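# Put the red bottle in the gift bag, upright

## Task

Get the red bottle inside the gift bag while the bag stays upright, and finish with neither gripper touching the bottle, the packet or the bag.

## Robot and tools

Robot: two arms, left_arm and right_arm, each ending in a two-finger gripper with a wrist camera (cam_left_wrist and cam_right_wrist, both 672x504). The grippers' fingers point along the gripper's +z axis and close along its y axis. end_effector_position is the spot between the finger pads, a little short of the tips. A camera stand is fixed behind the arms.

Frames: the scene frame has its origin at table-top height, halfway between the two nominal bases; +z is up, +x reaches out over the table, and left_arm sits toward +y (arm names do not match image sides). Calibrated bases: left_arm at (-0.029, +0.361, 0) m with quat_wxyz (+1.000, 0, 0, +0.026); right_arm at (-0.053, -0.315, 0) m with quat_wxyz (+1.000, 0, 0, -0.009). Each arm's reported hand position, orientation, Hand target, velocities and wrist camera pose are given in that arm's own base frame. Reported positions can be off by a few centimetres, more when stretched out.

Row layout (used by execute_actions and move): 14 plain numbers, each in [-1, 1], always all 14 even if one arm is idle: dx, dy, dz, rx, ry, rz, opening for left_arm, then the same seven for right_arm. dx..rz are an offset (not a pose) from that arm's Hand target as it stood when the action or move began, along that arm's base axes; rotation is about the Hand target's position, with rx, ry, rz forming one rotation vector. Scale: 1.0 equals 0.6 m or 180 degrees. Translations longer than 1.0 in total get scaled down. All zeros for an arm means: go back to / hold its current Hand target. Opening is absolute: +1 fully open (about 87 mm between pads), +0.5 about 69 mm, 0 about 43 mm, -0.5 about 18 mm, -1 closed. A 0 in the opening slot is a real command, so resend the current opening to leave a gripper unchanged.

execute_actions: argument actions is a list of actions; each action is a table of up to 15 rows, one per 1/30 s step. A shorter table repeats its last row to fill 15 steps. Within one action every row counts from the action's start pose; the next action starts from the new Hand target, so a repeated offset moves further. Optional cameras: list of names, ["all"], or []; default is all for an empty actions list, otherwise none; an unknown name rejects the call. An empty actions list just reports state and images.

move: target is one row or a list of up to 15 rows, every row counting from the same starting Hand targets. speed is the top path speed in m/s, 0.002 to 2.9, default 0.25 (turning limit is twice that in rad/s), one value or one per target. blend (m) rounds corners in a list; 0 stops at each. opening_speed (0.2 or more, per second on the -1..+1 scale) ramps the fingers. blocking=false returns after about 0.5 s while the move continues. Paths are straight lines, last 0.5 to 10 s, and do not avoid obstacles or the other arm. The result ends with a move: line (done, off_target, moving, held, fault) plus limits such as paced (pose clipped) or held (steps withheld). done means within 10 mm and 2 degrees and at rest; it says nothing about contact.

wait: seconds from 0 to 10; the arms keep their last commands and a running move continues. stop: brakes a running move (needs some distance). zoom_image: camera (cam_left_wrist or cam_right_wrist) and region [x0, y0, x1, y1] in pixels of that camera's latest image, at most 504 by 504. finished_scene: scene number; it ends the scene for good, and nothing else should be called in the same reply after it.

Results show per arm: Hand target (base for the next offset), end_effector_position (m) and end_effector_quat_wxyz, grip_measured (same scale as the opening command), Joint positions (gripper last, 0 closed to 1 open), joint torques (first three wrap at ±28 N m), Joint velocities (may say within noise or be omitted), Tool commands, motor temperatures, and, for execute_actions, positions at some steps. Camera calibration lines are refreshed when they change.

Behaviour to expect: grippers often stop short or sag and tilt, especially at long reach; check after each move and send the remaining distance or a corrective rotation. Commanded orientation is clipped to 40 degrees from the measured one per step. Tiny moves may not happen or may drift sideways. An arm blocked by something keeps pushing until its target is moved back past the gripper. Avoid paths that pass near an arm's own base (it can flip the shoulder). With the wrist near the waist axis, small moves can swing the arm.

Gripping: close to roughly 0.04 below the grip_measured value at first contact for full force, less for a lighter hold; readings can be off by about 1 mm. Fast closes squeeze harder.

Avoid: dropping or releasing moving objects, knocking the bag over, letting anything leave the table, fast contacts, hard pushes into the table or fixtures, grippers or wrist cameras meeting each other (the clearance check does not cover them), one gripper closing on the other's fingers, and anything touching or straining a wrist camera cable (that counts as the hand touching it). Loose objects may occasionally get nudged. Motor heat rises when holding loads, stretching or pushing: MOTOR HOT appears at 75 °C, at 90 °C the arm folds and idles, at 100 °C it collapses.

Joint ranges (rad): waist -2.618 to 3.054, shoulder 0 to 3.142, elbow 0 to 3.142 (straight at 2.901), wrist pitch and wrist yaw -1.571 to 1.571, wrist roll -2.094 to 2.094.

Each tool is called after "Call:" in YAML: its name, and indented under it one key for each argument.

## Session

Call:
execute_actions:
  actions: []

Scene clock: 0.00 s.
left_arm: end_effector_position=(+0.2271, -0.1782, +0.1034) grip_measured=+1.000 end_effector_quat_wxyz=(+0.339, +0.040, +0.896, -0.283) | right_arm: end_effector_position=(+0.3172, +0.0505, +0.1274) grip_measured=+0.986 end_effector_quat_wxyz=(+0.364, +0.322, +0.873, +0.036)
Joint positions: left_arm=[-0.47 0.966 0.535 -0.244 0.213 -0.484 1] | right_arm=[0.246 1.234 0.9 -0.553 0.334 0.833 0.993]
Joint velocities: within noise
Joint torques (N m): no reading
Motor temperatures (°C): left_arm=[30 37 40 35 26 29 30] | right_arm=[32 39 38 36 29 31 26]
Heat: left arm: 40 °C; right arm: 39 °C.
Hand target: left_arm +0.2304, -0.1800, +0.1102; +0.347, +0.041, +0.892, -0.287 | right_arm +0.3168, +0.0509, +0.1289; +0.363, +0.322, +0.874, +0.037
Tool commands: left_gripper/opening=+1.0 right_gripper/opening=+1.0

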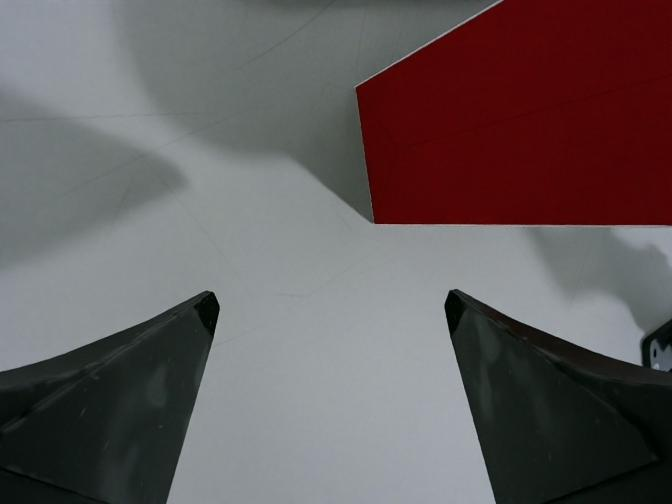

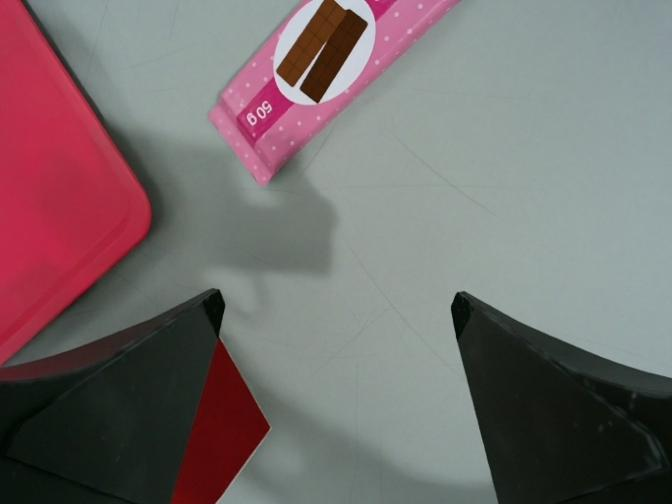

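Call:
move:
  target: [-0.05,0,0.4,0.161,-0.0136,0.0954,1,-0.15,0,0.35,-0.102,0,0.1835,1]
  cameras: ["all"]

Scene clock: 3.70 s.
left_arm: end_effector_position=(+0.1989, -0.1794, +0.3441) grip_measured=+1.000 end_effector_quat_wxyz=(+0.397, +0.020, +0.917, -0.029) | right_arm: end_effector_position=(+0.2302, +0.0486, +0.3378) grip_measured=+0.986 end_effector_quat_wxyz=(+0.389, +0.012, +0.921, -0.003)
Joint positions: left_arm=[-1.034 1.425 1.993 -1.577 -0.63 -0.803 1] | right_arm=[0.361 1.185 1.771 -1.395 0.271 0.278 0.993]
Joint torques (N m): left_arm=[-0.42 -2.61 7.3 0.99 -0.49 -0.1] | right_arm=[0.95 -1.87 5.96 1.44 0.02 -0.31]
Heat: left arm: 41 °C; right arm: 39 °C.
Hand target: left_arm +0.2004, -0.1800, +0.3502; +0.383, +0.000, +0.924, +0.000 | right_arm +0.2268, +0.0509, +0.3390; +0.384, +0.000, +0.923, +0.000
Off the commanded pose: left_arm 0.006 m, 4 deg | right_arm 0.004 m, 2 deg.
joint sent to its limit (left arm) — joint 4 (wrist pitch), lower limit. The joint targets are off in orientation, not in position.
move: off_target (left_arm)
camera_calibration:
cam_left_wrist: T_world_to_cam=[[-0.0412165, -0.998013, 0.0476656, -0.192839], [-0.997808, 0.0435865, 0.0498013, 0.211845], [-0.0517799, -0.0455084, -0.997621, 0.485646], [0, 0, 0, 1]] pos_world=[0.228579, -0.179588, 0.483132]
cam_right_wrist: T_world_to_cam=[[0.00213829, -0.999699, -0.0244248, 0.0567205], [-0.99549, -0.00444459, 0.0947647, 0.215923], [-0.0948448, 0.024112, -0.9952, 0.498146], [0, 0, 0, 1]] pos_world=[0.262074, 0.0456518, 0.476678]

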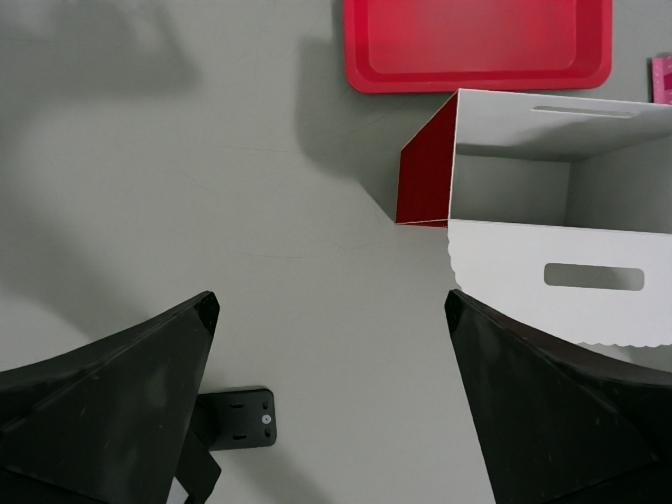

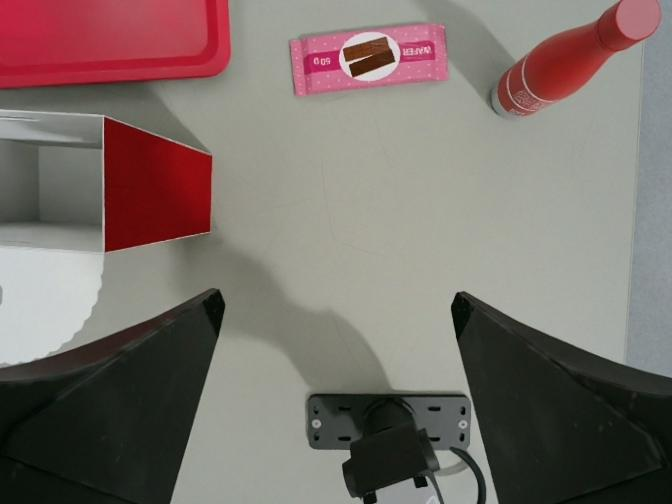

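Call:
move:
  target: [0,0,0,0,0,0,1,0.154,-0.288,-0.137,0,0,-0.1167,1]
  cameras: ["all"]

Scene clock: 9.30 s.
left_arm: end_effector_position=(+0.1989, -0.1792, +0.3441) grip_measured=+1.000 end_effector_quat_wxyz=(+0.397, +0.020, +0.917, -0.028) | right_arm: end_effector_position=(+0.3196, -0.1221, +0.2602) grip_measured=+0.986 end_effector_quat_wxyz=(+0.380, +0.173, +0.906, -0.073)
Joint positions: left_arm=[-1.034 1.425 1.993 -1.578 -0.631 -0.803 1] | right_arm=[-0.359 1.338 1.481 -0.918 0.014 0.013 0.993]
Joint torques (N m): left_arm=[-0.27 -2.8 7.27 1.04 -0.45 -0.12] | right_arm=[-0.28 -5.34 5.53 1.66 -0.15 -0.18]
Heat: left arm: 41 °C; right arm: 39 °C.
Hand target: left_arm +0.2004, -0.1800, +0.3502; +0.383, +0.000, +0.924, +0.000 | right_arm +0.3193, -0.1218, +0.2567; +0.377, +0.169, +0.908, -0.070
Off the commanded pose: left_arm 0.006 m, 4 deg | right_arm 0.004 m, 1 deg.
joint sent to its limit (left arm) — joint 4 (wrist pitch), lower limit. The joint targets are off in orientation, not in position.
move: off_target (left_arm)
camera_calibration:
cam_left_wrist: T_world_to_cam=[[-0.0409576, -0.998062, 0.0468551, -0.192413], [-0.997813, 0.0432921, 0.0499439, 0.21172], [-0.0518756, -0.044707, -0.997652, 0.485831], [0, 0, 0, 1]] pos_world=[0.228579, -0.179486, 0.483132]
cam_right_wrist: T_world_to_cam=[[-0.344706, -0.938482, -0.0206911, 0.00126929], [-0.934809, 0.341183, 0.0986189, 0.333237], [-0.0854927, 0.0533368, -0.99491, 0.434027], [0, 0, 0, 1]] pos_world=[0.349057, -0.135653, 0.398981]

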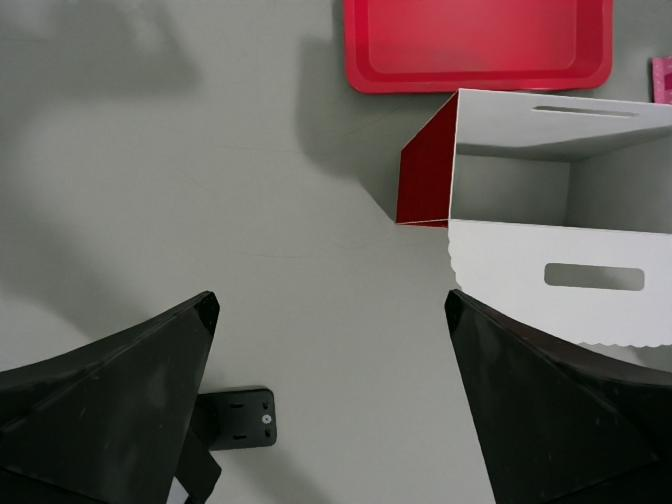

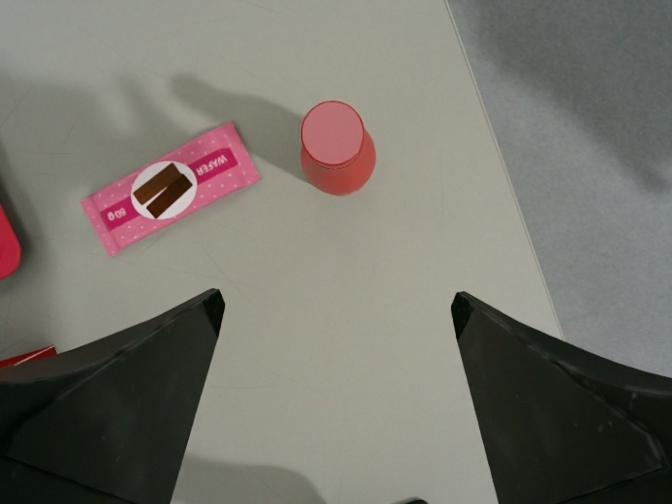

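Call:
move:
  target: [0,0,0,0,0,0,1,0.1245,-0.047,-0.141,0,0,0,1]
  cameras: ["cam_right_wrist"]

Call:
move:
  target: [0,0,0,0,0,0,1,0,0,0,0,0,0,-0.6]
  opening_speed: 1.5
  cameras: ["cam_right_wrist"]

Scene clock: 11.57 s.
left_arm: end_effector_position=(+0.1989, -0.1792, +0.3441) grip_measured=+1.000 end_effector_quat_wxyz=(+0.397, +0.020, +0.917, -0.028) | right_arm: end_effector_position=(+0.3938, -0.1500, +0.1750) grip_measured=+0.986 end_effector_quat_wxyz=(+0.378, +0.173, +0.907, -0.073)
Joint positions: left_arm=[-1.034 1.425 1.993 -1.578 -0.631 -0.803 1] | right_arm=[-0.359 1.575 1.346 -0.551 0.014 0.013 0.993]
Joint torques (N m): left_arm=[-0.36 -2.63 7.42 1.07 -0.53 -0.12] | right_arm=[0.05 -8.1 5.94 1.74 -0.21 -0.19]
Heat: left arm: 41 °C; right arm: 40 °C.
Hand target: left_arm +0.2004, -0.1800, +0.3502; +0.383, +0.000, +0.924, +0.000 | right_arm +0.3939, -0.1500, +0.1722; +0.377, +0.168, +0.908, -0.070
Off the commanded pose: left_arm 0.006 m, 4 deg | right_arm 0.003 m, 1 deg.
joint sent to its limit (left arm) — joint 4 (wrist pitch), lower limit. The joint targets are off in orientation, not in position.
move: off_target (left_arm)
camera_calibration:
cam_right_wrist: T_world_to_cam=[[-0.34425, -0.938649, -0.0207184, -0.00113237], [-0.934536, 0.340455, 0.103598, 0.419505], [-0.0901886, 0.0550258, -0.994403, 0.359175], [0, 0, 0, 1]] pos_world=[0.424046, -0.16365, 0.313682]
Images, in order (width x height): cam_right_wrist 672x504.

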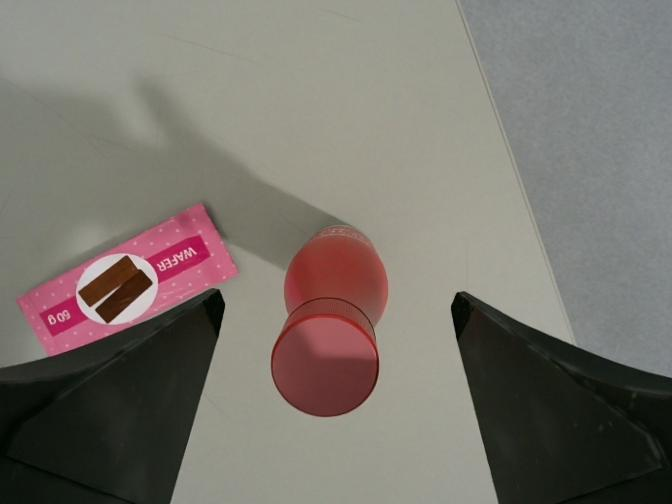

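Scene clock: 12.83 s.
left_arm: end_effector_position=(+0.1989, -0.1792, +0.3441) grip_measured=+1.000 end_effector_quat_wxyz=(+0.397, +0.020, +0.917, -0.028) | right_arm: end_effector_position=(+0.3942, -0.1499, +0.1753) grip_measured=-0.280 end_effector_quat_wxyz=(+0.379, +0.172, +0.906, -0.072)
Joint positions: left_arm=[-1.034 1.425 1.993 -1.578 -0.631 -0.803 1] | right_arm=[-0.359 1.575 1.346 -0.55 0.012 0.011 0.36]
Joint torques (N m): left_arm=[-0.39 -2.82 7.32 1.06 -0.48 -0.1] | right_arm=[-0.25 -7.77 6.16 1.73 -0.17 -0.18]
Heat: left arm: 42 °C; right arm: 40 °C.
Hand target: left_arm +0.2004, -0.1800, +0.3502; +0.383, +0.000, +0.924, +0.000 | right_arm +0.3939, -0.1500, +0.1722; +0.377, +0.169, +0.908, -0.070
Off the commanded pose: left_arm 0.006 m, 4 deg | right_arm 0.003 m, 1 deg.
joint sent to its limit (left arm) — joint 4 (wrist pitch), lower limit. The joint targets are off in orientation, not in position.
move: off_target (left_arm)
camera_calibration:
cam_right_wrist: T_world_to_cam=[[-0.342158, -0.939414, -0.0207027, -0.00188798], [-0.935426, 0.338455, 0.102106, 0.420116], [-0.0889133, 0.0543023, -0.994558, 0.35887], [0, 0, 0, 1]] pos_world=[0.42425, -0.163451, 0.313981]
Images, in order (width x height): cam_right_wrist 672x504.

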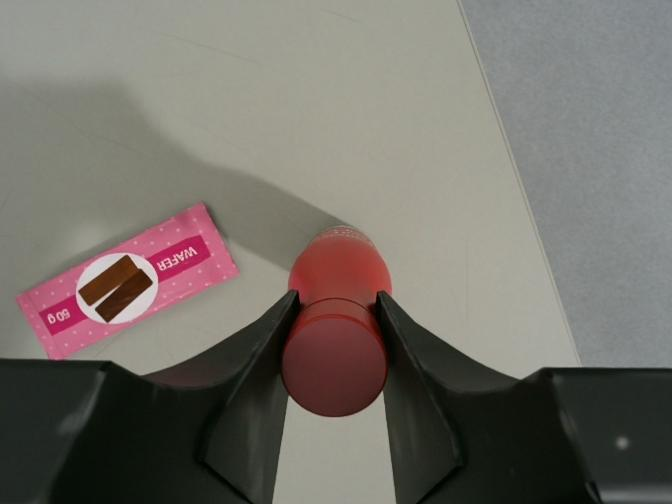

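Call:
move:
  target:
    - [0,0,0,0,0,0,1,0,0,0.39,0,0,0,-0.6]
    - [0,0,0,0,0,0,1,-0.16,0.767,0.413,0,0,0.372,-0.6]
  speed: 0.25
  blend: 0.04
  cameras: ["all"]

Scene clock: 17.40 s.
left_arm: end_effector_position=(+0.1989, -0.1792, +0.3441) grip_measured=+1.000 end_effector_quat_wxyz=(+0.397, +0.020, +0.917, -0.028) | right_arm: end_effector_position=(+0.2927, +0.3047, +0.3998) grip_measured=-0.301 end_effector_quat_wxyz=(+0.422, -0.343, +0.820, +0.179)
Joint positions: left_arm=[-1.034 1.425 1.993 -1.578 -0.631 -0.803 1] | right_arm=[0.808 1.987 2.836 -1.469 0.009 0.011 0.349]
Joint torques (N m): left_arm=[-0.35 -2.73 7.21 1 -0.47 -0.1] | right_arm=[0.17 -9.46 6.05 2.33 -0.1 -0.28]
Heat: left arm: 42 °C; right arm: 41 °C.
Hand target: left_arm +0.2004, -0.1800, +0.3502; +0.383, +0.000, +0.924, +0.000 | right_arm +0.2980, +0.3102, +0.4198; +0.353, -0.360, +0.850, +0.150
Off the commanded pose: left_arm 0.006 m, 4 deg | right_arm 0.022 m, 9 deg.
elbow stopped short (right arm): the move would have taken joint 3 (elbow) straighter than the controller allows.
joint sent to its limit (left arm) — joint 4 (wrist pitch), lower limit. The joint targets are off in orientation, not in position.
move: off_target (left_arm, right_arm)
camera_calibration:
cam_left_wrist: T_world_to_cam=[[-0.0409576, -0.998062, 0.0468551, -0.192413], [-0.997813, 0.0432921, 0.0499439, 0.21172], [-0.0518756, -0.044707, -0.997652, 0.485831], [0, 0, 0, 1]] pos_world=[0.228579, -0.179486, 0.483132]
cam_right_wrist: T_world_to_cam=[[0.733484, -0.67938, -0.0210554, 0.00106793], [-0.679293, -0.731605, -0.057577, 0.463366], [0.0237124, 0.0565346, -0.998119, 0.51624], [0, 0, 0, 1]] pos_world=[0.301737, 0.310541, 0.541971]

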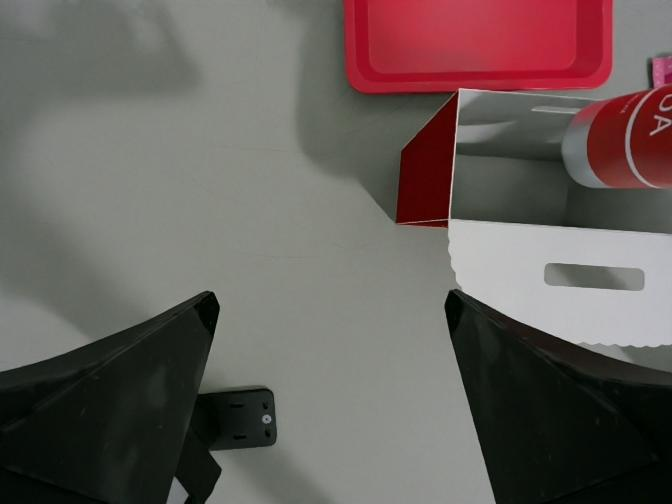

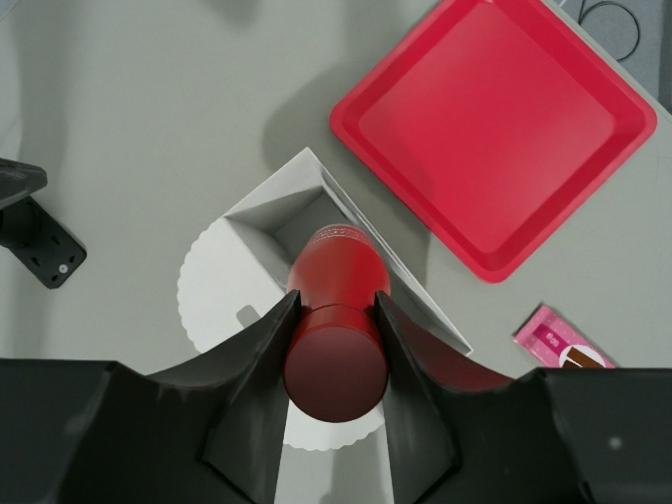

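Call:
move:
  target: [0,0,0,0,0,0,1,0.002,-0.008,-0.06,0,0,0,-0.6]
  speed: 0.15
  cameras: ["all"]

Scene clock: 19.53 s.
left_arm: end_effector_position=(+0.1989, -0.1792, +0.3441) grip_measured=+1.000 end_effector_quat_wxyz=(+0.397, +0.020, +0.917, -0.028) | right_arm: end_effector_position=(+0.2956, +0.3035, +0.3709) grip_measured=-0.301 end_effector_quat_wxyz=(+0.378, -0.352, +0.841, +0.158)
Joint positions: left_arm=[-1.034 1.425 1.993 -1.578 -0.631 -0.803 1] | right_arm=[0.801 2.033 2.836 -1.529 0.007 0.005 0.349]
Joint torques (N m): left_arm=[-0.39 -2.89 7.3 1.03 -0.5 -0.05] | right_arm=[-0.39 -9.55 6.16 1.93 -0.15 -0.26]
Heat: left arm: 42 °C; right arm: 41 °C.
Hand target: left_arm +0.2004, -0.1800, +0.3502; +0.383, +0.000, +0.924, +0.000 | right_arm +0.2991, +0.3053, +0.3839; +0.353, -0.360, +0.850, +0.150
Off the commanded pose: left_arm 0.006 m, 4 deg | right_arm 0.014 m, 3 deg.
elbow stopped short (right arm): the move would have taken joint 3 (elbow) straighter than the controller allows.
joint sent to its limit (left arm) — joint 4 (wrist pitch), lower limit. The joint targets are off in orientation, not in position.
move: off_target (left_arm, right_arm)
camera_calibration:
cam_left_wrist: T_world_to_cam=[[-0.0409576, -0.998062, 0.0468551, -0.192413], [-0.997813, 0.0432921, 0.0499439, 0.21172], [-0.0518756, -0.044707, -0.997652, 0.485831], [0, 0, 0, 1]] pos_world=[0.228579, -0.179486, 0.483132]
cam_right_wrist: T_world_to_cam=[[0.731312, -0.681782, -0.0188348, -0.00180456], [-0.680393, -0.731185, 0.0493241, 0.423288], [-0.0474, -0.0232562, -0.998605, 0.532828], [0, 0, 0, 1]] pos_world=[0.314578, 0.320663, 0.511172]

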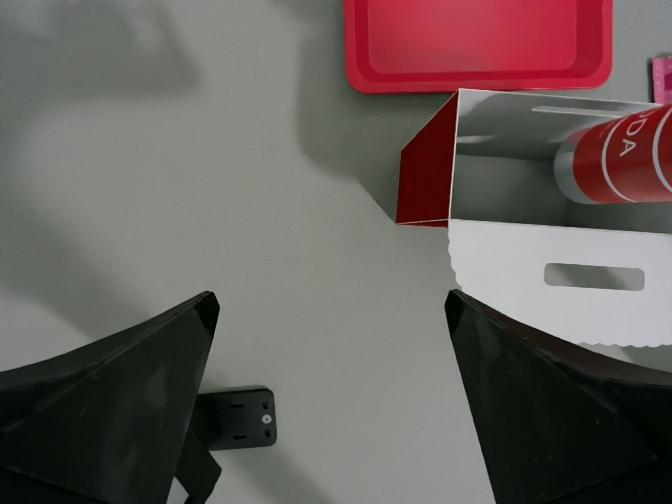

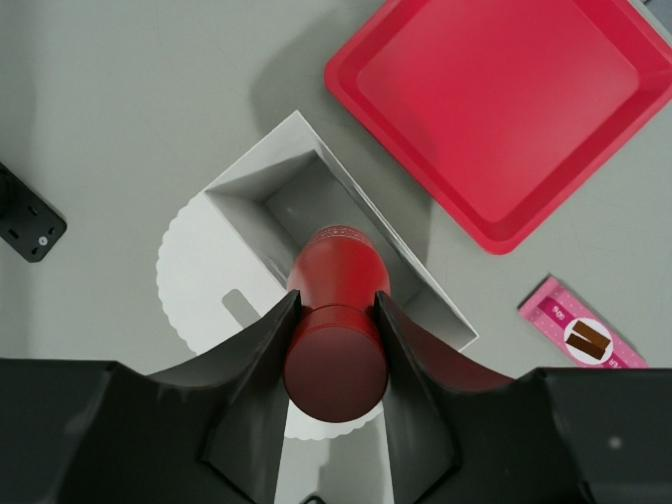

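Call:
move:
  target: [0,0,0,0,0,0,1,0,0,-0.263,0,0,0,-0.6]
  speed: 0.12
  cameras: ["all"]

Scene clock: 22.13 s.
left_arm: end_effector_position=(+0.1989, -0.1792, +0.3441) grip_measured=+1.000 end_effector_quat_wxyz=(+0.397, +0.020, +0.917, -0.028) | right_arm: end_effector_position=(+0.2958, +0.3036, +0.2083) grip_measured=-0.301 end_effector_quat_wxyz=(+0.326, -0.363, +0.863, +0.135)
Joint positions: left_arm=[-1.034 1.425 1.993 -1.578 -0.631 -0.803 1] | right_arm=[0.801 1.657 1.603 -0.797 0.007 0.002 0.349]
Joint torques (N m): left_arm=[-0.31 -2.56 7.32 1.02 -0.48 -0.09] | right_arm=[-0.54 -12 5.78 1.89 -0.11 -0.25]
Heat: left arm: 42 °C; right arm: 42 °C.
Hand target: left_arm +0.2004, -0.1800, +0.3502; +0.383, +0.000, +0.924, +0.000 | right_arm +0.2992, +0.3053, +0.2262; +0.353, -0.360, +0.850, +0.150
Off the commanded pose: left_arm 0.006 m, 4 deg | right_arm 0.018 m, 4 deg.
joint sent to its limit (left arm) — joint 4 (wrist pitch), lower limit. The joint targets are off in orientation, not in position.
move: off_target (left_arm, right_arm)
camera_calibration:
cam_left_wrist: T_world_to_cam=[[-0.0409576, -0.998062, 0.0468551, -0.192413], [-0.997813, 0.0432921, 0.0499439, 0.21172], [-0.0518756, -0.044707, -0.997652, 0.485831], [0, 0, 0, 1]] pos_world=[0.228579, -0.179486, 0.483132]
cam_right_wrist: T_world_to_cam=[[0.731008, -0.682096, -0.0193148, -0.0047749], [-0.669468, -0.722378, 0.173152, 0.399783], [-0.132059, -0.113645, -0.984706, 0.419943], [0, 0, 0, 1]] pos_world=[0.32659, 0.333262, 0.344205]

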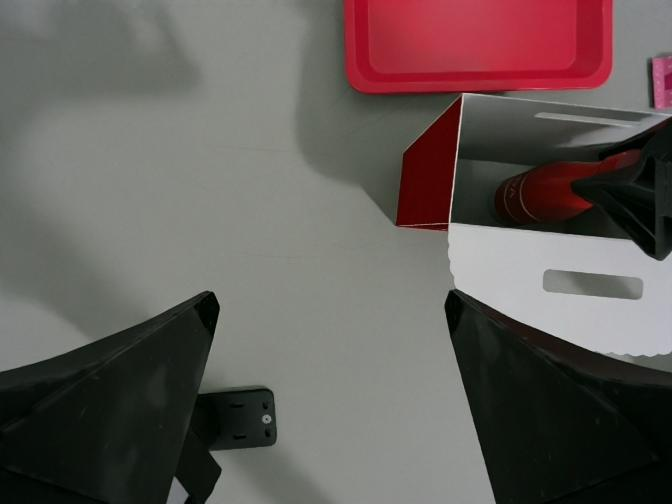

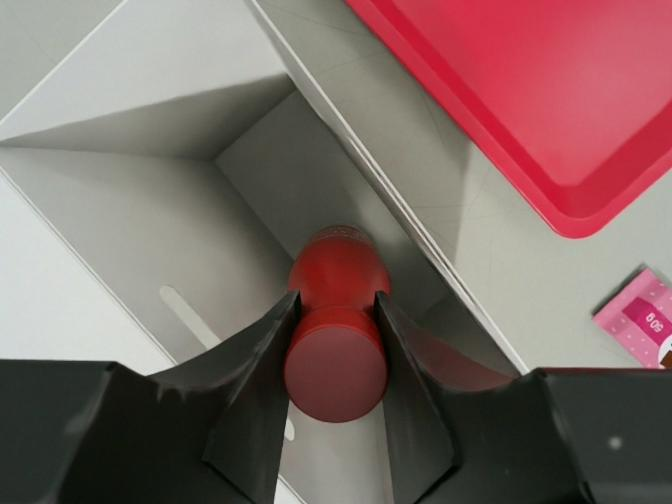

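Call:
move:
  target: [0,0,0,0,0,0,1,0.008,0.0,-0.03,0.016,-0.0154,0,-0.6]
  speed: 0.1
  cameras: ["all"]

Scene clock: 24.00 s.
left_arm: end_effector_position=(+0.1989, -0.1792, +0.3441) grip_measured=+1.000 end_effector_quat_wxyz=(+0.397, +0.020, +0.917, -0.028) | right_arm: end_effector_position=(+0.3007, +0.3022, +0.1895) grip_measured=-0.301 end_effector_quat_wxyz=(+0.354, -0.356, +0.852, +0.146)
Joint positions: left_arm=[-1.034 1.425 1.993 -1.578 -0.631 -0.803 1] | right_arm=[0.789 1.599 1.43 -0.616 0.001 -0.003 0.349]
Joint torques (N m): left_arm=[-0.44 -2.76 7.34 1.04 -0.5 -0.1] | right_arm=[-0.4 -11.79 6.01 2.07 -0.16 -0.25]
Heat: left arm: 42 °C; right arm: 42 °C.
Hand target: left_arm +0.2004, -0.1800, +0.3502; +0.383, +0.000, +0.924, +0.000 | right_arm +0.3039, +0.3053, +0.2080; +0.383, -0.355, +0.837, +0.162
Off the commanded pose: left_arm 0.006 m, 4 deg | right_arm 0.019 m, 4 deg.
joint sent to its limit (left arm) — joint 4 (wrist pitch), lower limit. The joint targets are off in orientation, not in position.
move: off_target (left_arm, right_arm)
camera_calibration:
cam_left_wrist: T_world_to_cam=[[-0.0409576, -0.998062, 0.0468551, -0.192413], [-0.997813, 0.0432921, 0.0499439, 0.21172], [-0.0518756, -0.044707, -0.997652, 0.485831], [0, 0, 0, 1]] pos_world=[0.228579, -0.179486, 0.483132]
cam_right_wrist: T_world_to_cam=[[0.728503, -0.684798, -0.0183071, -0.00822732], [-0.679473, -0.725723, 0.107905, 0.421687], [-0.0871789, -0.0661698, -0.993993, 0.375895], [0, 0, 0, 1]] pos_world=[0.325288, 0.325266, 0.327984]

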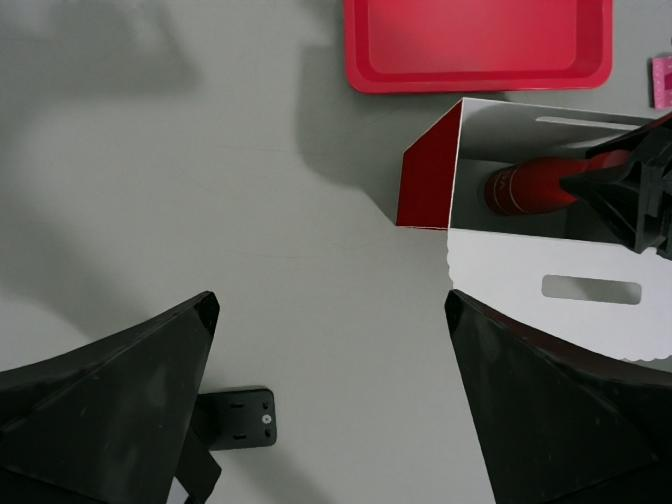

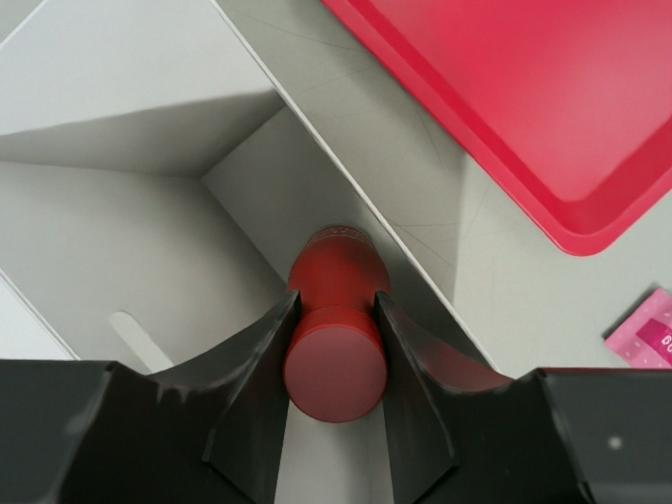

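Call:
move:
  target: [0,0,0,0,0,0,1,0.0,0.0,-0.026,0.0,0,0,-0.6]
  speed: 0.06
  cameras: ["all"]

Scene clock: 25.47 s.
left_arm: end_effector_position=(+0.1989, -0.1792, +0.3441) grip_measured=+1.000 end_effector_quat_wxyz=(+0.397, +0.020, +0.917, -0.028) | right_arm: end_effector_position=(+0.3021, +0.3035, +0.1820) grip_measured=-0.302 end_effector_quat_wxyz=(+0.365, -0.354, +0.848, +0.150)
Joint positions: left_arm=[-1.034 1.425 1.993 -1.578 -0.631 -0.803 1] | right_arm=[0.788 1.585 1.372 -0.546 0.001 -0.003 0.349]
Joint torques (N m): left_arm=[-0.34 -2.73 7.27 1.03 -0.49 -0.1] | right_arm=[-0.17 -10.59 5.78 2.01 -0.2 -0.25]
Heat: left arm: 42 °C; right arm: 42 °C.
Hand target: left_arm +0.2004, -0.1800, +0.3502; +0.383, +0.000, +0.924, +0.000 | right_arm +0.3040, +0.3053, +0.1925; +0.383, -0.355, +0.837, +0.162
Off the commanded pose: left_arm 0.006 m, 4 deg | right_arm 0.011 m, 3 deg.
joint sent to its limit (left arm) — joint 4 (wrist pitch), lower limit. The joint targets are off in orientation, not in position.
move: off_target (left_arm, right_arm)
camera_calibration:
cam_left_wrist: T_world_to_cam=[[-0.0409576, -0.998062, 0.0468551, -0.192413], [-0.997813, 0.0432921, 0.0499439, 0.21172], [-0.0518756, -0.044707, -0.997652, 0.485831], [0, 0, 0, 1]] pos_world=[0.228579, -0.179486, 0.483132]
cam_right_wrist: T_world_to_cam=[[0.72891, -0.684383, -0.017617, -0.00885999], [-0.681042, -0.727494, 0.0832668, 0.429845], [-0.0698027, -0.0486961, -0.996372, 0.358527], [0, 0, 0, 1]] pos_world=[0.324227, 0.324105, 0.321278]

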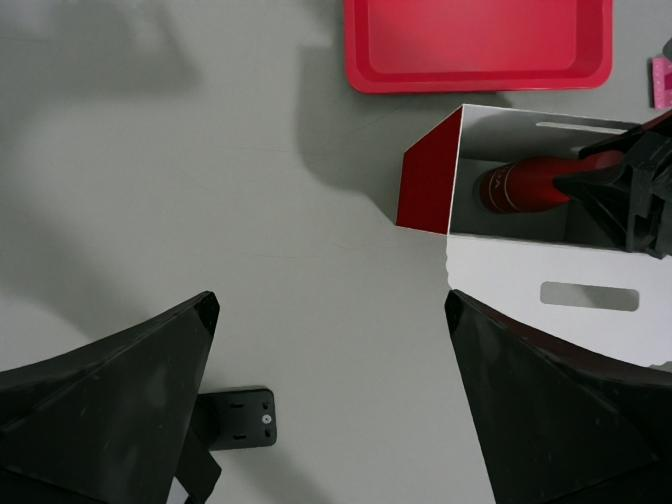

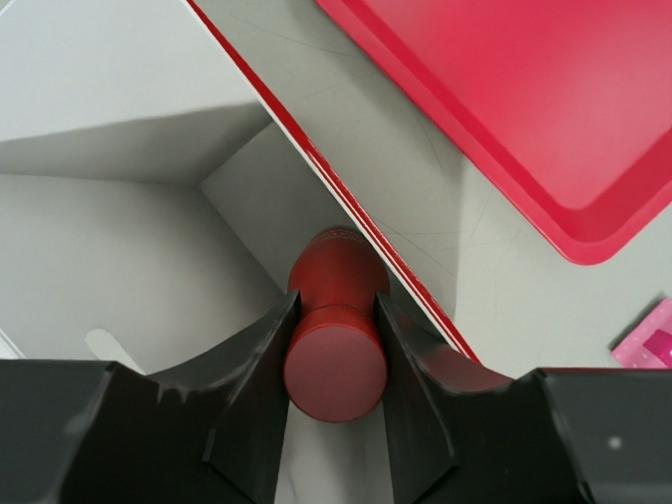

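Call:
move:
  target:
    - [0,0,0,0,0,0,1,0.0,0.0,0.09,0.0,0,0,-0.6]
    - [0,0,0,0,0,0,1,-0.01,0.0,0.09,0.0,0,0.2,-0.6]
  speed: 0.12
  cameras: ["all"]

Scene clock: 30.17 s.
left_arm: end_effector_position=(+0.1989, -0.1792, +0.3441) grip_measured=+1.000 end_effector_quat_wxyz=(+0.397, +0.020, +0.917, -0.028) | right_arm: end_effector_position=(+0.2925, +0.2987, +0.2301) grip_measured=-0.302 end_effector_quat_wxyz=(+0.291, -0.592, +0.704, +0.262)
Joint positions: left_arm=[-1.034 1.425 1.993 -1.578 -0.631 -0.803 1] | right_arm=[0.624 1.72 1.75 -0.978 -0.549 -0.594 0.349]
Joint torques (N m): left_arm=[-0.43 -2.76 7.28 1.04 -0.49 -0.1] | right_arm=[-0.5 -8.77 8.96 1.45 -0.71 -0.23]
Heat: left arm: 43 °C; right arm: 43 °C.
Hand target: left_arm +0.2004, -0.1800, +0.3502; +0.383, +0.000, +0.924, +0.000 | right_arm +0.2979, +0.3054, +0.2464; +0.314, -0.596, +0.687, +0.273
Off the commanded pose: left_arm 0.006 m, 4 deg | right_arm 0.019 m, 4 deg.
joint sent to its limit (left arm) — joint 4 (wrist pitch), lower limit. The joint targets are off in orientation, not in position.
move: off_target (left_arm, right_arm)
camera_calibration:
cam_left_wrist: T_world_to_cam=[[-0.0409576, -0.998062, 0.0468551, -0.192413], [-0.997813, 0.0432921, 0.0499439, 0.21172], [-0.0518756, -0.044707, -0.997652, 0.485831], [0, 0, 0, 1]] pos_world=[0.228579, -0.179486, 0.483132]
cam_right_wrist: T_world_to_cam=[[0.989785, -0.135005, -0.0458252, -0.238304], [-0.130599, -0.987488, 0.0883855, 0.331337], [-0.0571843, -0.0814979, -0.995032, 0.41142], [0, 0, 0, 1]] pos_world=[0.302669, 0.328549, 0.36917]

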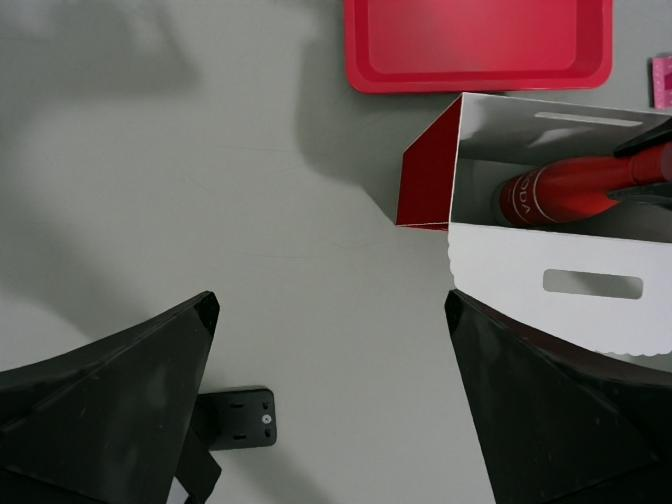

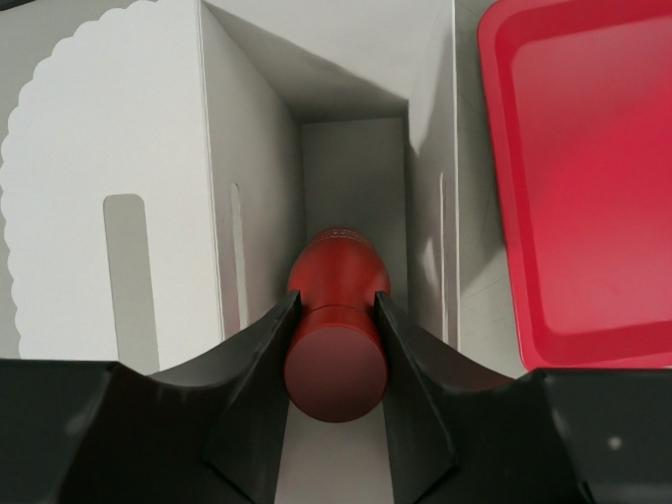

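Call:
move:
  target: [0,0,0,0,0,0,1,0.0,0.0,-0.085,0.0,0,0,-0.6]
  speed: 0.12
  cameras: ["all"]

Scene clock: 31.67 s.
left_arm: end_effector_position=(+0.1989, -0.1792, +0.3441) grip_measured=+1.000 end_effector_quat_wxyz=(+0.397, +0.020, +0.917, -0.028) | right_arm: end_effector_position=(+0.2954, +0.3020, +0.1787) grip_measured=-0.303 end_effector_quat_wxyz=(+0.284, -0.595, +0.704, +0.265)
Joint positions: left_arm=[-1.034 1.425 1.993 -1.578 -0.631 -0.803 1] | right_arm=[0.624 1.718 1.547 -0.794 -0.556 -0.601 0.349]
Joint torques (N m): left_arm=[-0.35 -2.67 7.35 1.01 -0.49 -0.13] | right_arm=[-0.36 -12.36 5.93 1.67 -0.63 -0.19]
Heat: left arm: 43 °C; right arm: 43 °C.
Hand target: left_arm +0.2004, -0.1800, +0.3502; +0.383, +0.000, +0.924, +0.000 | right_arm +0.2979, +0.3054, +0.1954; +0.314, -0.596, +0.687, +0.273
Off the commanded pose: left_arm 0.006 m, 4 deg | right_arm 0.017 m, 4 deg.
joint sent to its limit (left arm) — joint 4 (wrist pitch), lower limit. The joint targets are off in orientation, not in position.
move: off_target (left_arm, right_arm)
camera_calibration:
cam_left_wrist: T_world_to_cam=[[-0.0409576, -0.998062, 0.0468551, -0.192413], [-0.997813, 0.0432921, 0.0499439, 0.21172], [-0.0518756, -0.044707, -0.997652, 0.485831], [0, 0, 0, 1]] pos_world=[0.228579, -0.179486, 0.483132]
cam_right_wrist: T_world_to_cam=[[0.990384, -0.125954, -0.057226, -0.243908], [-0.120114, -0.988103, 0.0960504, 0.335263], [-0.0686431, -0.0882531, -0.99373, 0.365822], [0, 0, 0, 1]] pos_world=[0.306943, 0.332838, 0.317369]

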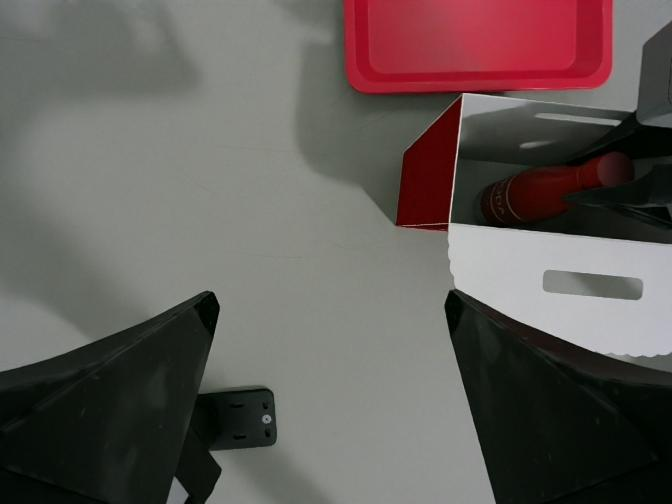

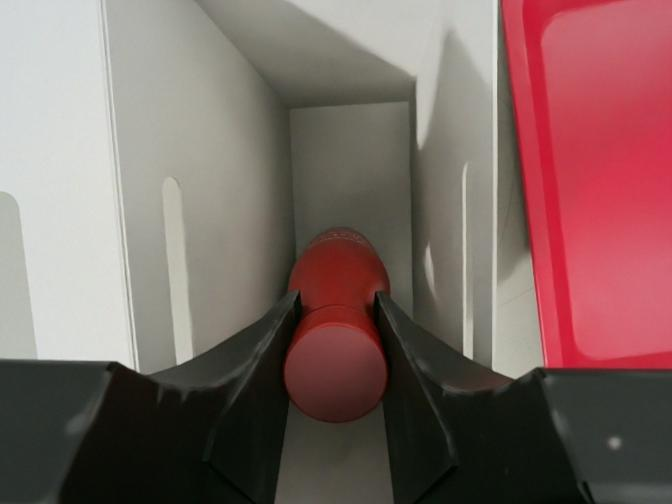

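Call:
move:
  target: [0,0,0,0,0,0,1,0.0,0.0,-0.01,0.0,0,0,-0.6]
  speed: 0.06

Call:
move:
  target: [0,0,0,0,0,0,1,0.0,0.0,0,0.0,0,0,0.15]
  opening_speed: 1.2
  cameras: ["all"]

Scene clock: 32.77 s.
left_arm: end_effector_position=(+0.1989, -0.1792, +0.3441) grip_measured=+1.000 end_effector_quat_wxyz=(+0.397, +0.020, +0.917, -0.028) | right_arm: end_effector_position=(+0.2951, +0.3031, +0.1786) grip_measured=-0.303 end_effector_quat_wxyz=(+0.290, -0.595, +0.700, +0.268)
Joint positions: left_arm=[-1.034 1.425 1.993 -1.578 -0.631 -0.803 1] | right_arm=[0.624 1.709 1.527 -0.77 -0.563 -0.601 0.348]
Joint torques (N m): left_arm=[-0.21 -2.56 7.39 0.98 -0.48 -0.11] | right_arm=[-0.42 -11.66 5.57 1.65 -0.63 -0.12]
Heat: left arm: 43 °C; right arm: 43 °C.
Hand target: left_arm +0.2004, -0.1800, +0.3502; +0.383, +0.000, +0.924, +0.000 | right_arm +0.2980, +0.3054, +0.1895; +0.314, -0.596, +0.687, +0.273
Off the commanded pose: left_arm 0.006 m, 4 deg | right_arm 0.011 m, 3 deg.
joint sent to its limit (left arm) — joint 4 (wrist pitch), lower limit. The joint targets are off in orientation, not in position.
move: off_target (left_arm, right_arm)

Scene clock: 33.60 s.
left_arm: end_effector_position=(+0.1989, -0.1792, +0.3441) grip_measured=+1.000 end_effector_quat_wxyz=(+0.397, +0.020, +0.917, -0.028) | right_arm: end_effector_position=(+0.2960, +0.3054, +0.1812) grip_measured=-0.095 end_effector_quat_wxyz=(+0.296, -0.596, +0.695, +0.271)
Joint positions: left_arm=[-1.034 1.425 1.993 -1.578 -0.631 -0.803 1] | right_arm=[0.624 1.706 1.527 -0.757 -0.571 -0.601 0.453]
Joint torques (N m): left_arm=[-0.38 -2.78 7.2 1.04 -0.51 -0.1] | right_arm=[-0.24 -11.38 5.49 1.59 -0.47 -0.16]
Heat: left arm: 43 °C; right arm: 43 °C.
Hand target: left_arm +0.2004, -0.1800, +0.3502; +0.383, +0.000, +0.924, +0.000 | right_arm +0.2979, +0.3054, +0.1895; +0.314, -0.596, +0.687, +0.273
Off the commanded pose: left_arm 0.006 m, 4 deg | right_arm 0.009 m, 2 deg.
joint sent to its limit (left arm) — joint 4 (wrist pitch), lower limit. The joint targets are off in orientation, not in position.
move: off_target (left_arm)
camera_calibration:
cam_left_wrist: T_world_to_cam=[[-0.0409576, -0.998062, 0.0468551, -0.192413], [-0.997813, 0.0432921, 0.0499439, 0.21172], [-0.0518756, -0.044707, -0.997652, 0.485831], [0, 0, 0, 1]] pos_world=[0.228579, -0.179486, 0.483132]
cam_right_wrist: T_world_to_cam=[[0.992291, -0.115734, -0.0443289, -0.250013], [-0.112616, -0.991353, 0.0673507, 0.342471], [-0.0517404, -0.0618393, -0.996744, 0.356175], [0, 0, 0, 1]] pos_world=[0.305082, 0.3326, 0.320867]

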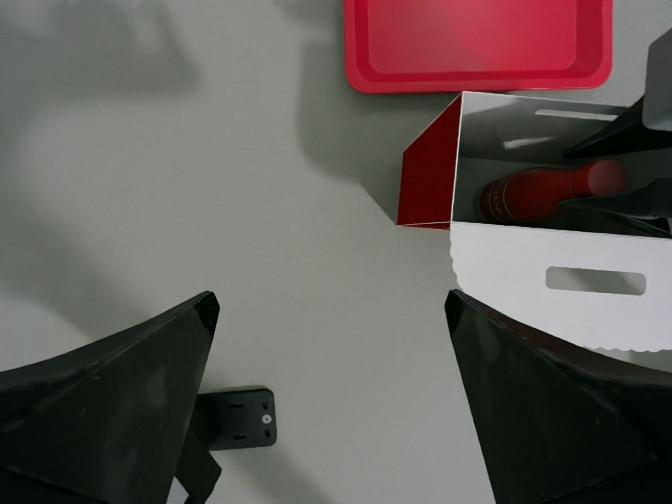

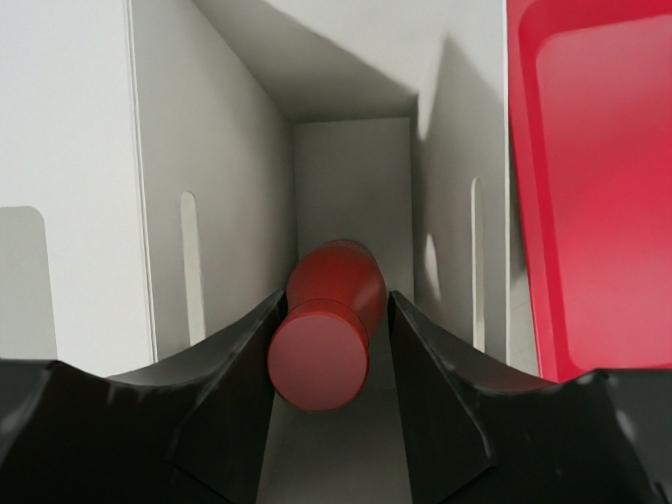

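Call:
move:
  target: [0,0,0,0,0,0,1,0.0,0.0,0,0.0,0,0,0.15]

Scene clock: 34.43 s.
left_arm: end_effector_position=(+0.1989, -0.1792, +0.3441) grip_measured=+1.000 end_effector_quat_wxyz=(+0.397, +0.020, +0.917, -0.028) | right_arm: end_effector_position=(+0.2960, +0.3054, +0.1812) grip_measured=-0.095 end_effector_quat_wxyz=(+0.296, -0.596, +0.695, +0.271)
Joint positions: left_arm=[-1.034 1.425 1.993 -1.578 -0.631 -0.803 1] | right_arm=[0.624 1.706 1.527 -0.757 -0.571 -0.601 0.453]
Joint torques (N m): left_arm=[-0.28 -2.81 7.31 1.05 -0.47 -0.11] | right_arm=[-0.38 -11.6 5.48 1.65 -0.45 -0.19]
Heat: left arm: 43 °C; right arm: 43 °C.
Hand target: left_arm +0.2004, -0.1800, +0.3502; +0.383, +0.000, +0.924, +0.000 | right_arm +0.2979, +0.3054, +0.1895; +0.314, -0.596, +0.687, +0.273
Off the commanded pose: left_arm 0.006 m, 4 deg | right_arm 0.009 m, 2 deg.
joint sent to its limit (left arm) — joint 4 (wrist pitch), lower limit. The joint targets are off in orientation, not in position.
move: off_target (left_arm)

Call:
move:
  target:
    - [0,0,0,0,0,0,1,0,-0.06,0.07,0.0,0,0,-0.12]
    - [0,0,0,0,0,0,1,-0.02,-0.3,0.33,0.0,0,0,-0.12]
  speed: 0.12
  blend: 0.02
  cameras: ["all"]

Scene clock: 37.83 s.
left_arm: end_effector_position=(+0.1989, -0.1792, +0.3441) grip_measured=+1.000 end_effector_quat_wxyz=(+0.397, +0.020, +0.917, -0.028) | right_arm: end_effector_position=(+0.2899, +0.1262, +0.3817) grip_measured=-0.120 end_effector_quat_wxyz=(+0.427, -0.534, +0.694, +0.226)
Joint positions: left_arm=[-1.034 1.425 1.993 -1.578 -0.631 -0.803 1] | right_arm=[0.06 1.584 2.209 -1.556 -0.845 -0.957 0.44]
Joint torques (N m): left_arm=[-0.44 -2.74 7.45 1.03 -0.47 -0.1] | right_arm=[-0.35 -6.35 5.15 1.06 -0.63 -0.26]
Heat: left arm: 43 °C; right arm: 43 °C.
Hand target: left_arm +0.2004, -0.1800, +0.3502; +0.383, +0.000, +0.924, +0.000 | right_arm +0.2860, +0.1254, +0.3874; +0.314, -0.596, +0.687, +0.273
Off the commanded pose: left_arm 0.006 m, 4 deg | right_arm 0.007 m, 16 deg.
joint sent to its limit (left arm) — joint 4 (wrist pitch), lower limit. The joint targets are off in orientation, not in position.
joint sent to its limit (right arm) — joint 4 (wrist pitch), lower limit. The joint targets are off in orientation, not in position.
move: off_target (left_arm, right_arm)
camera_calibration:
cam_left_wrist: T_world_to_cam=[[-0.0409576, -0.998062, 0.0468551, -0.192413], [-0.997813, 0.0432921, 0.0499439, 0.21172], [-0.0518756, -0.044707, -0.997652, 0.485831], [0, 0, 0, 1]] pos_world=[0.228579, -0.179486, 0.483132]
cam_right_wrist: T_world_to_cam=[[0.945729, -0.299035, 0.127182, -0.284639], [-0.287263, -0.952299, -0.102987, 0.261256], [0.151912, 0.0608636, -0.986518, 0.466234], [0, 0, 0, 1]] pos_world=[0.273413, 0.1353, 0.523056]

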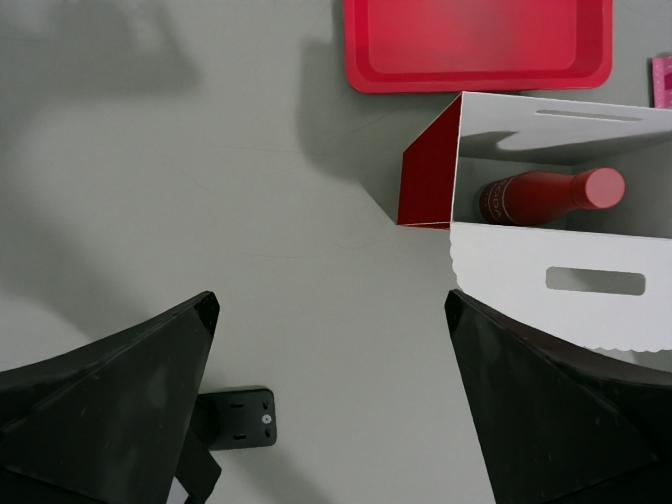

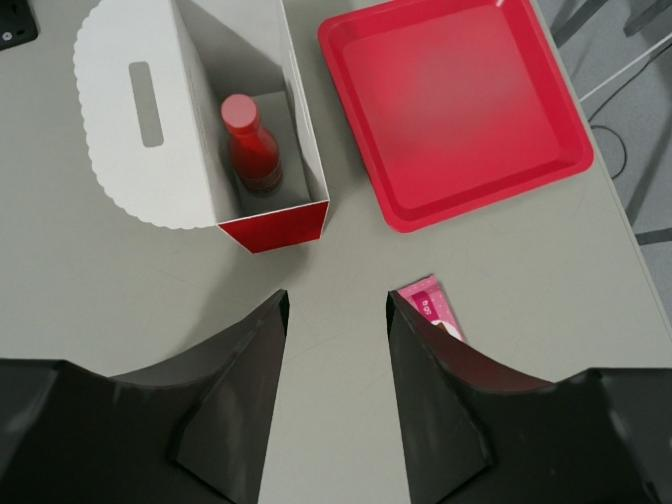

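Call:
finished_scene:
  scene: 1

The scene is finished: the task was done.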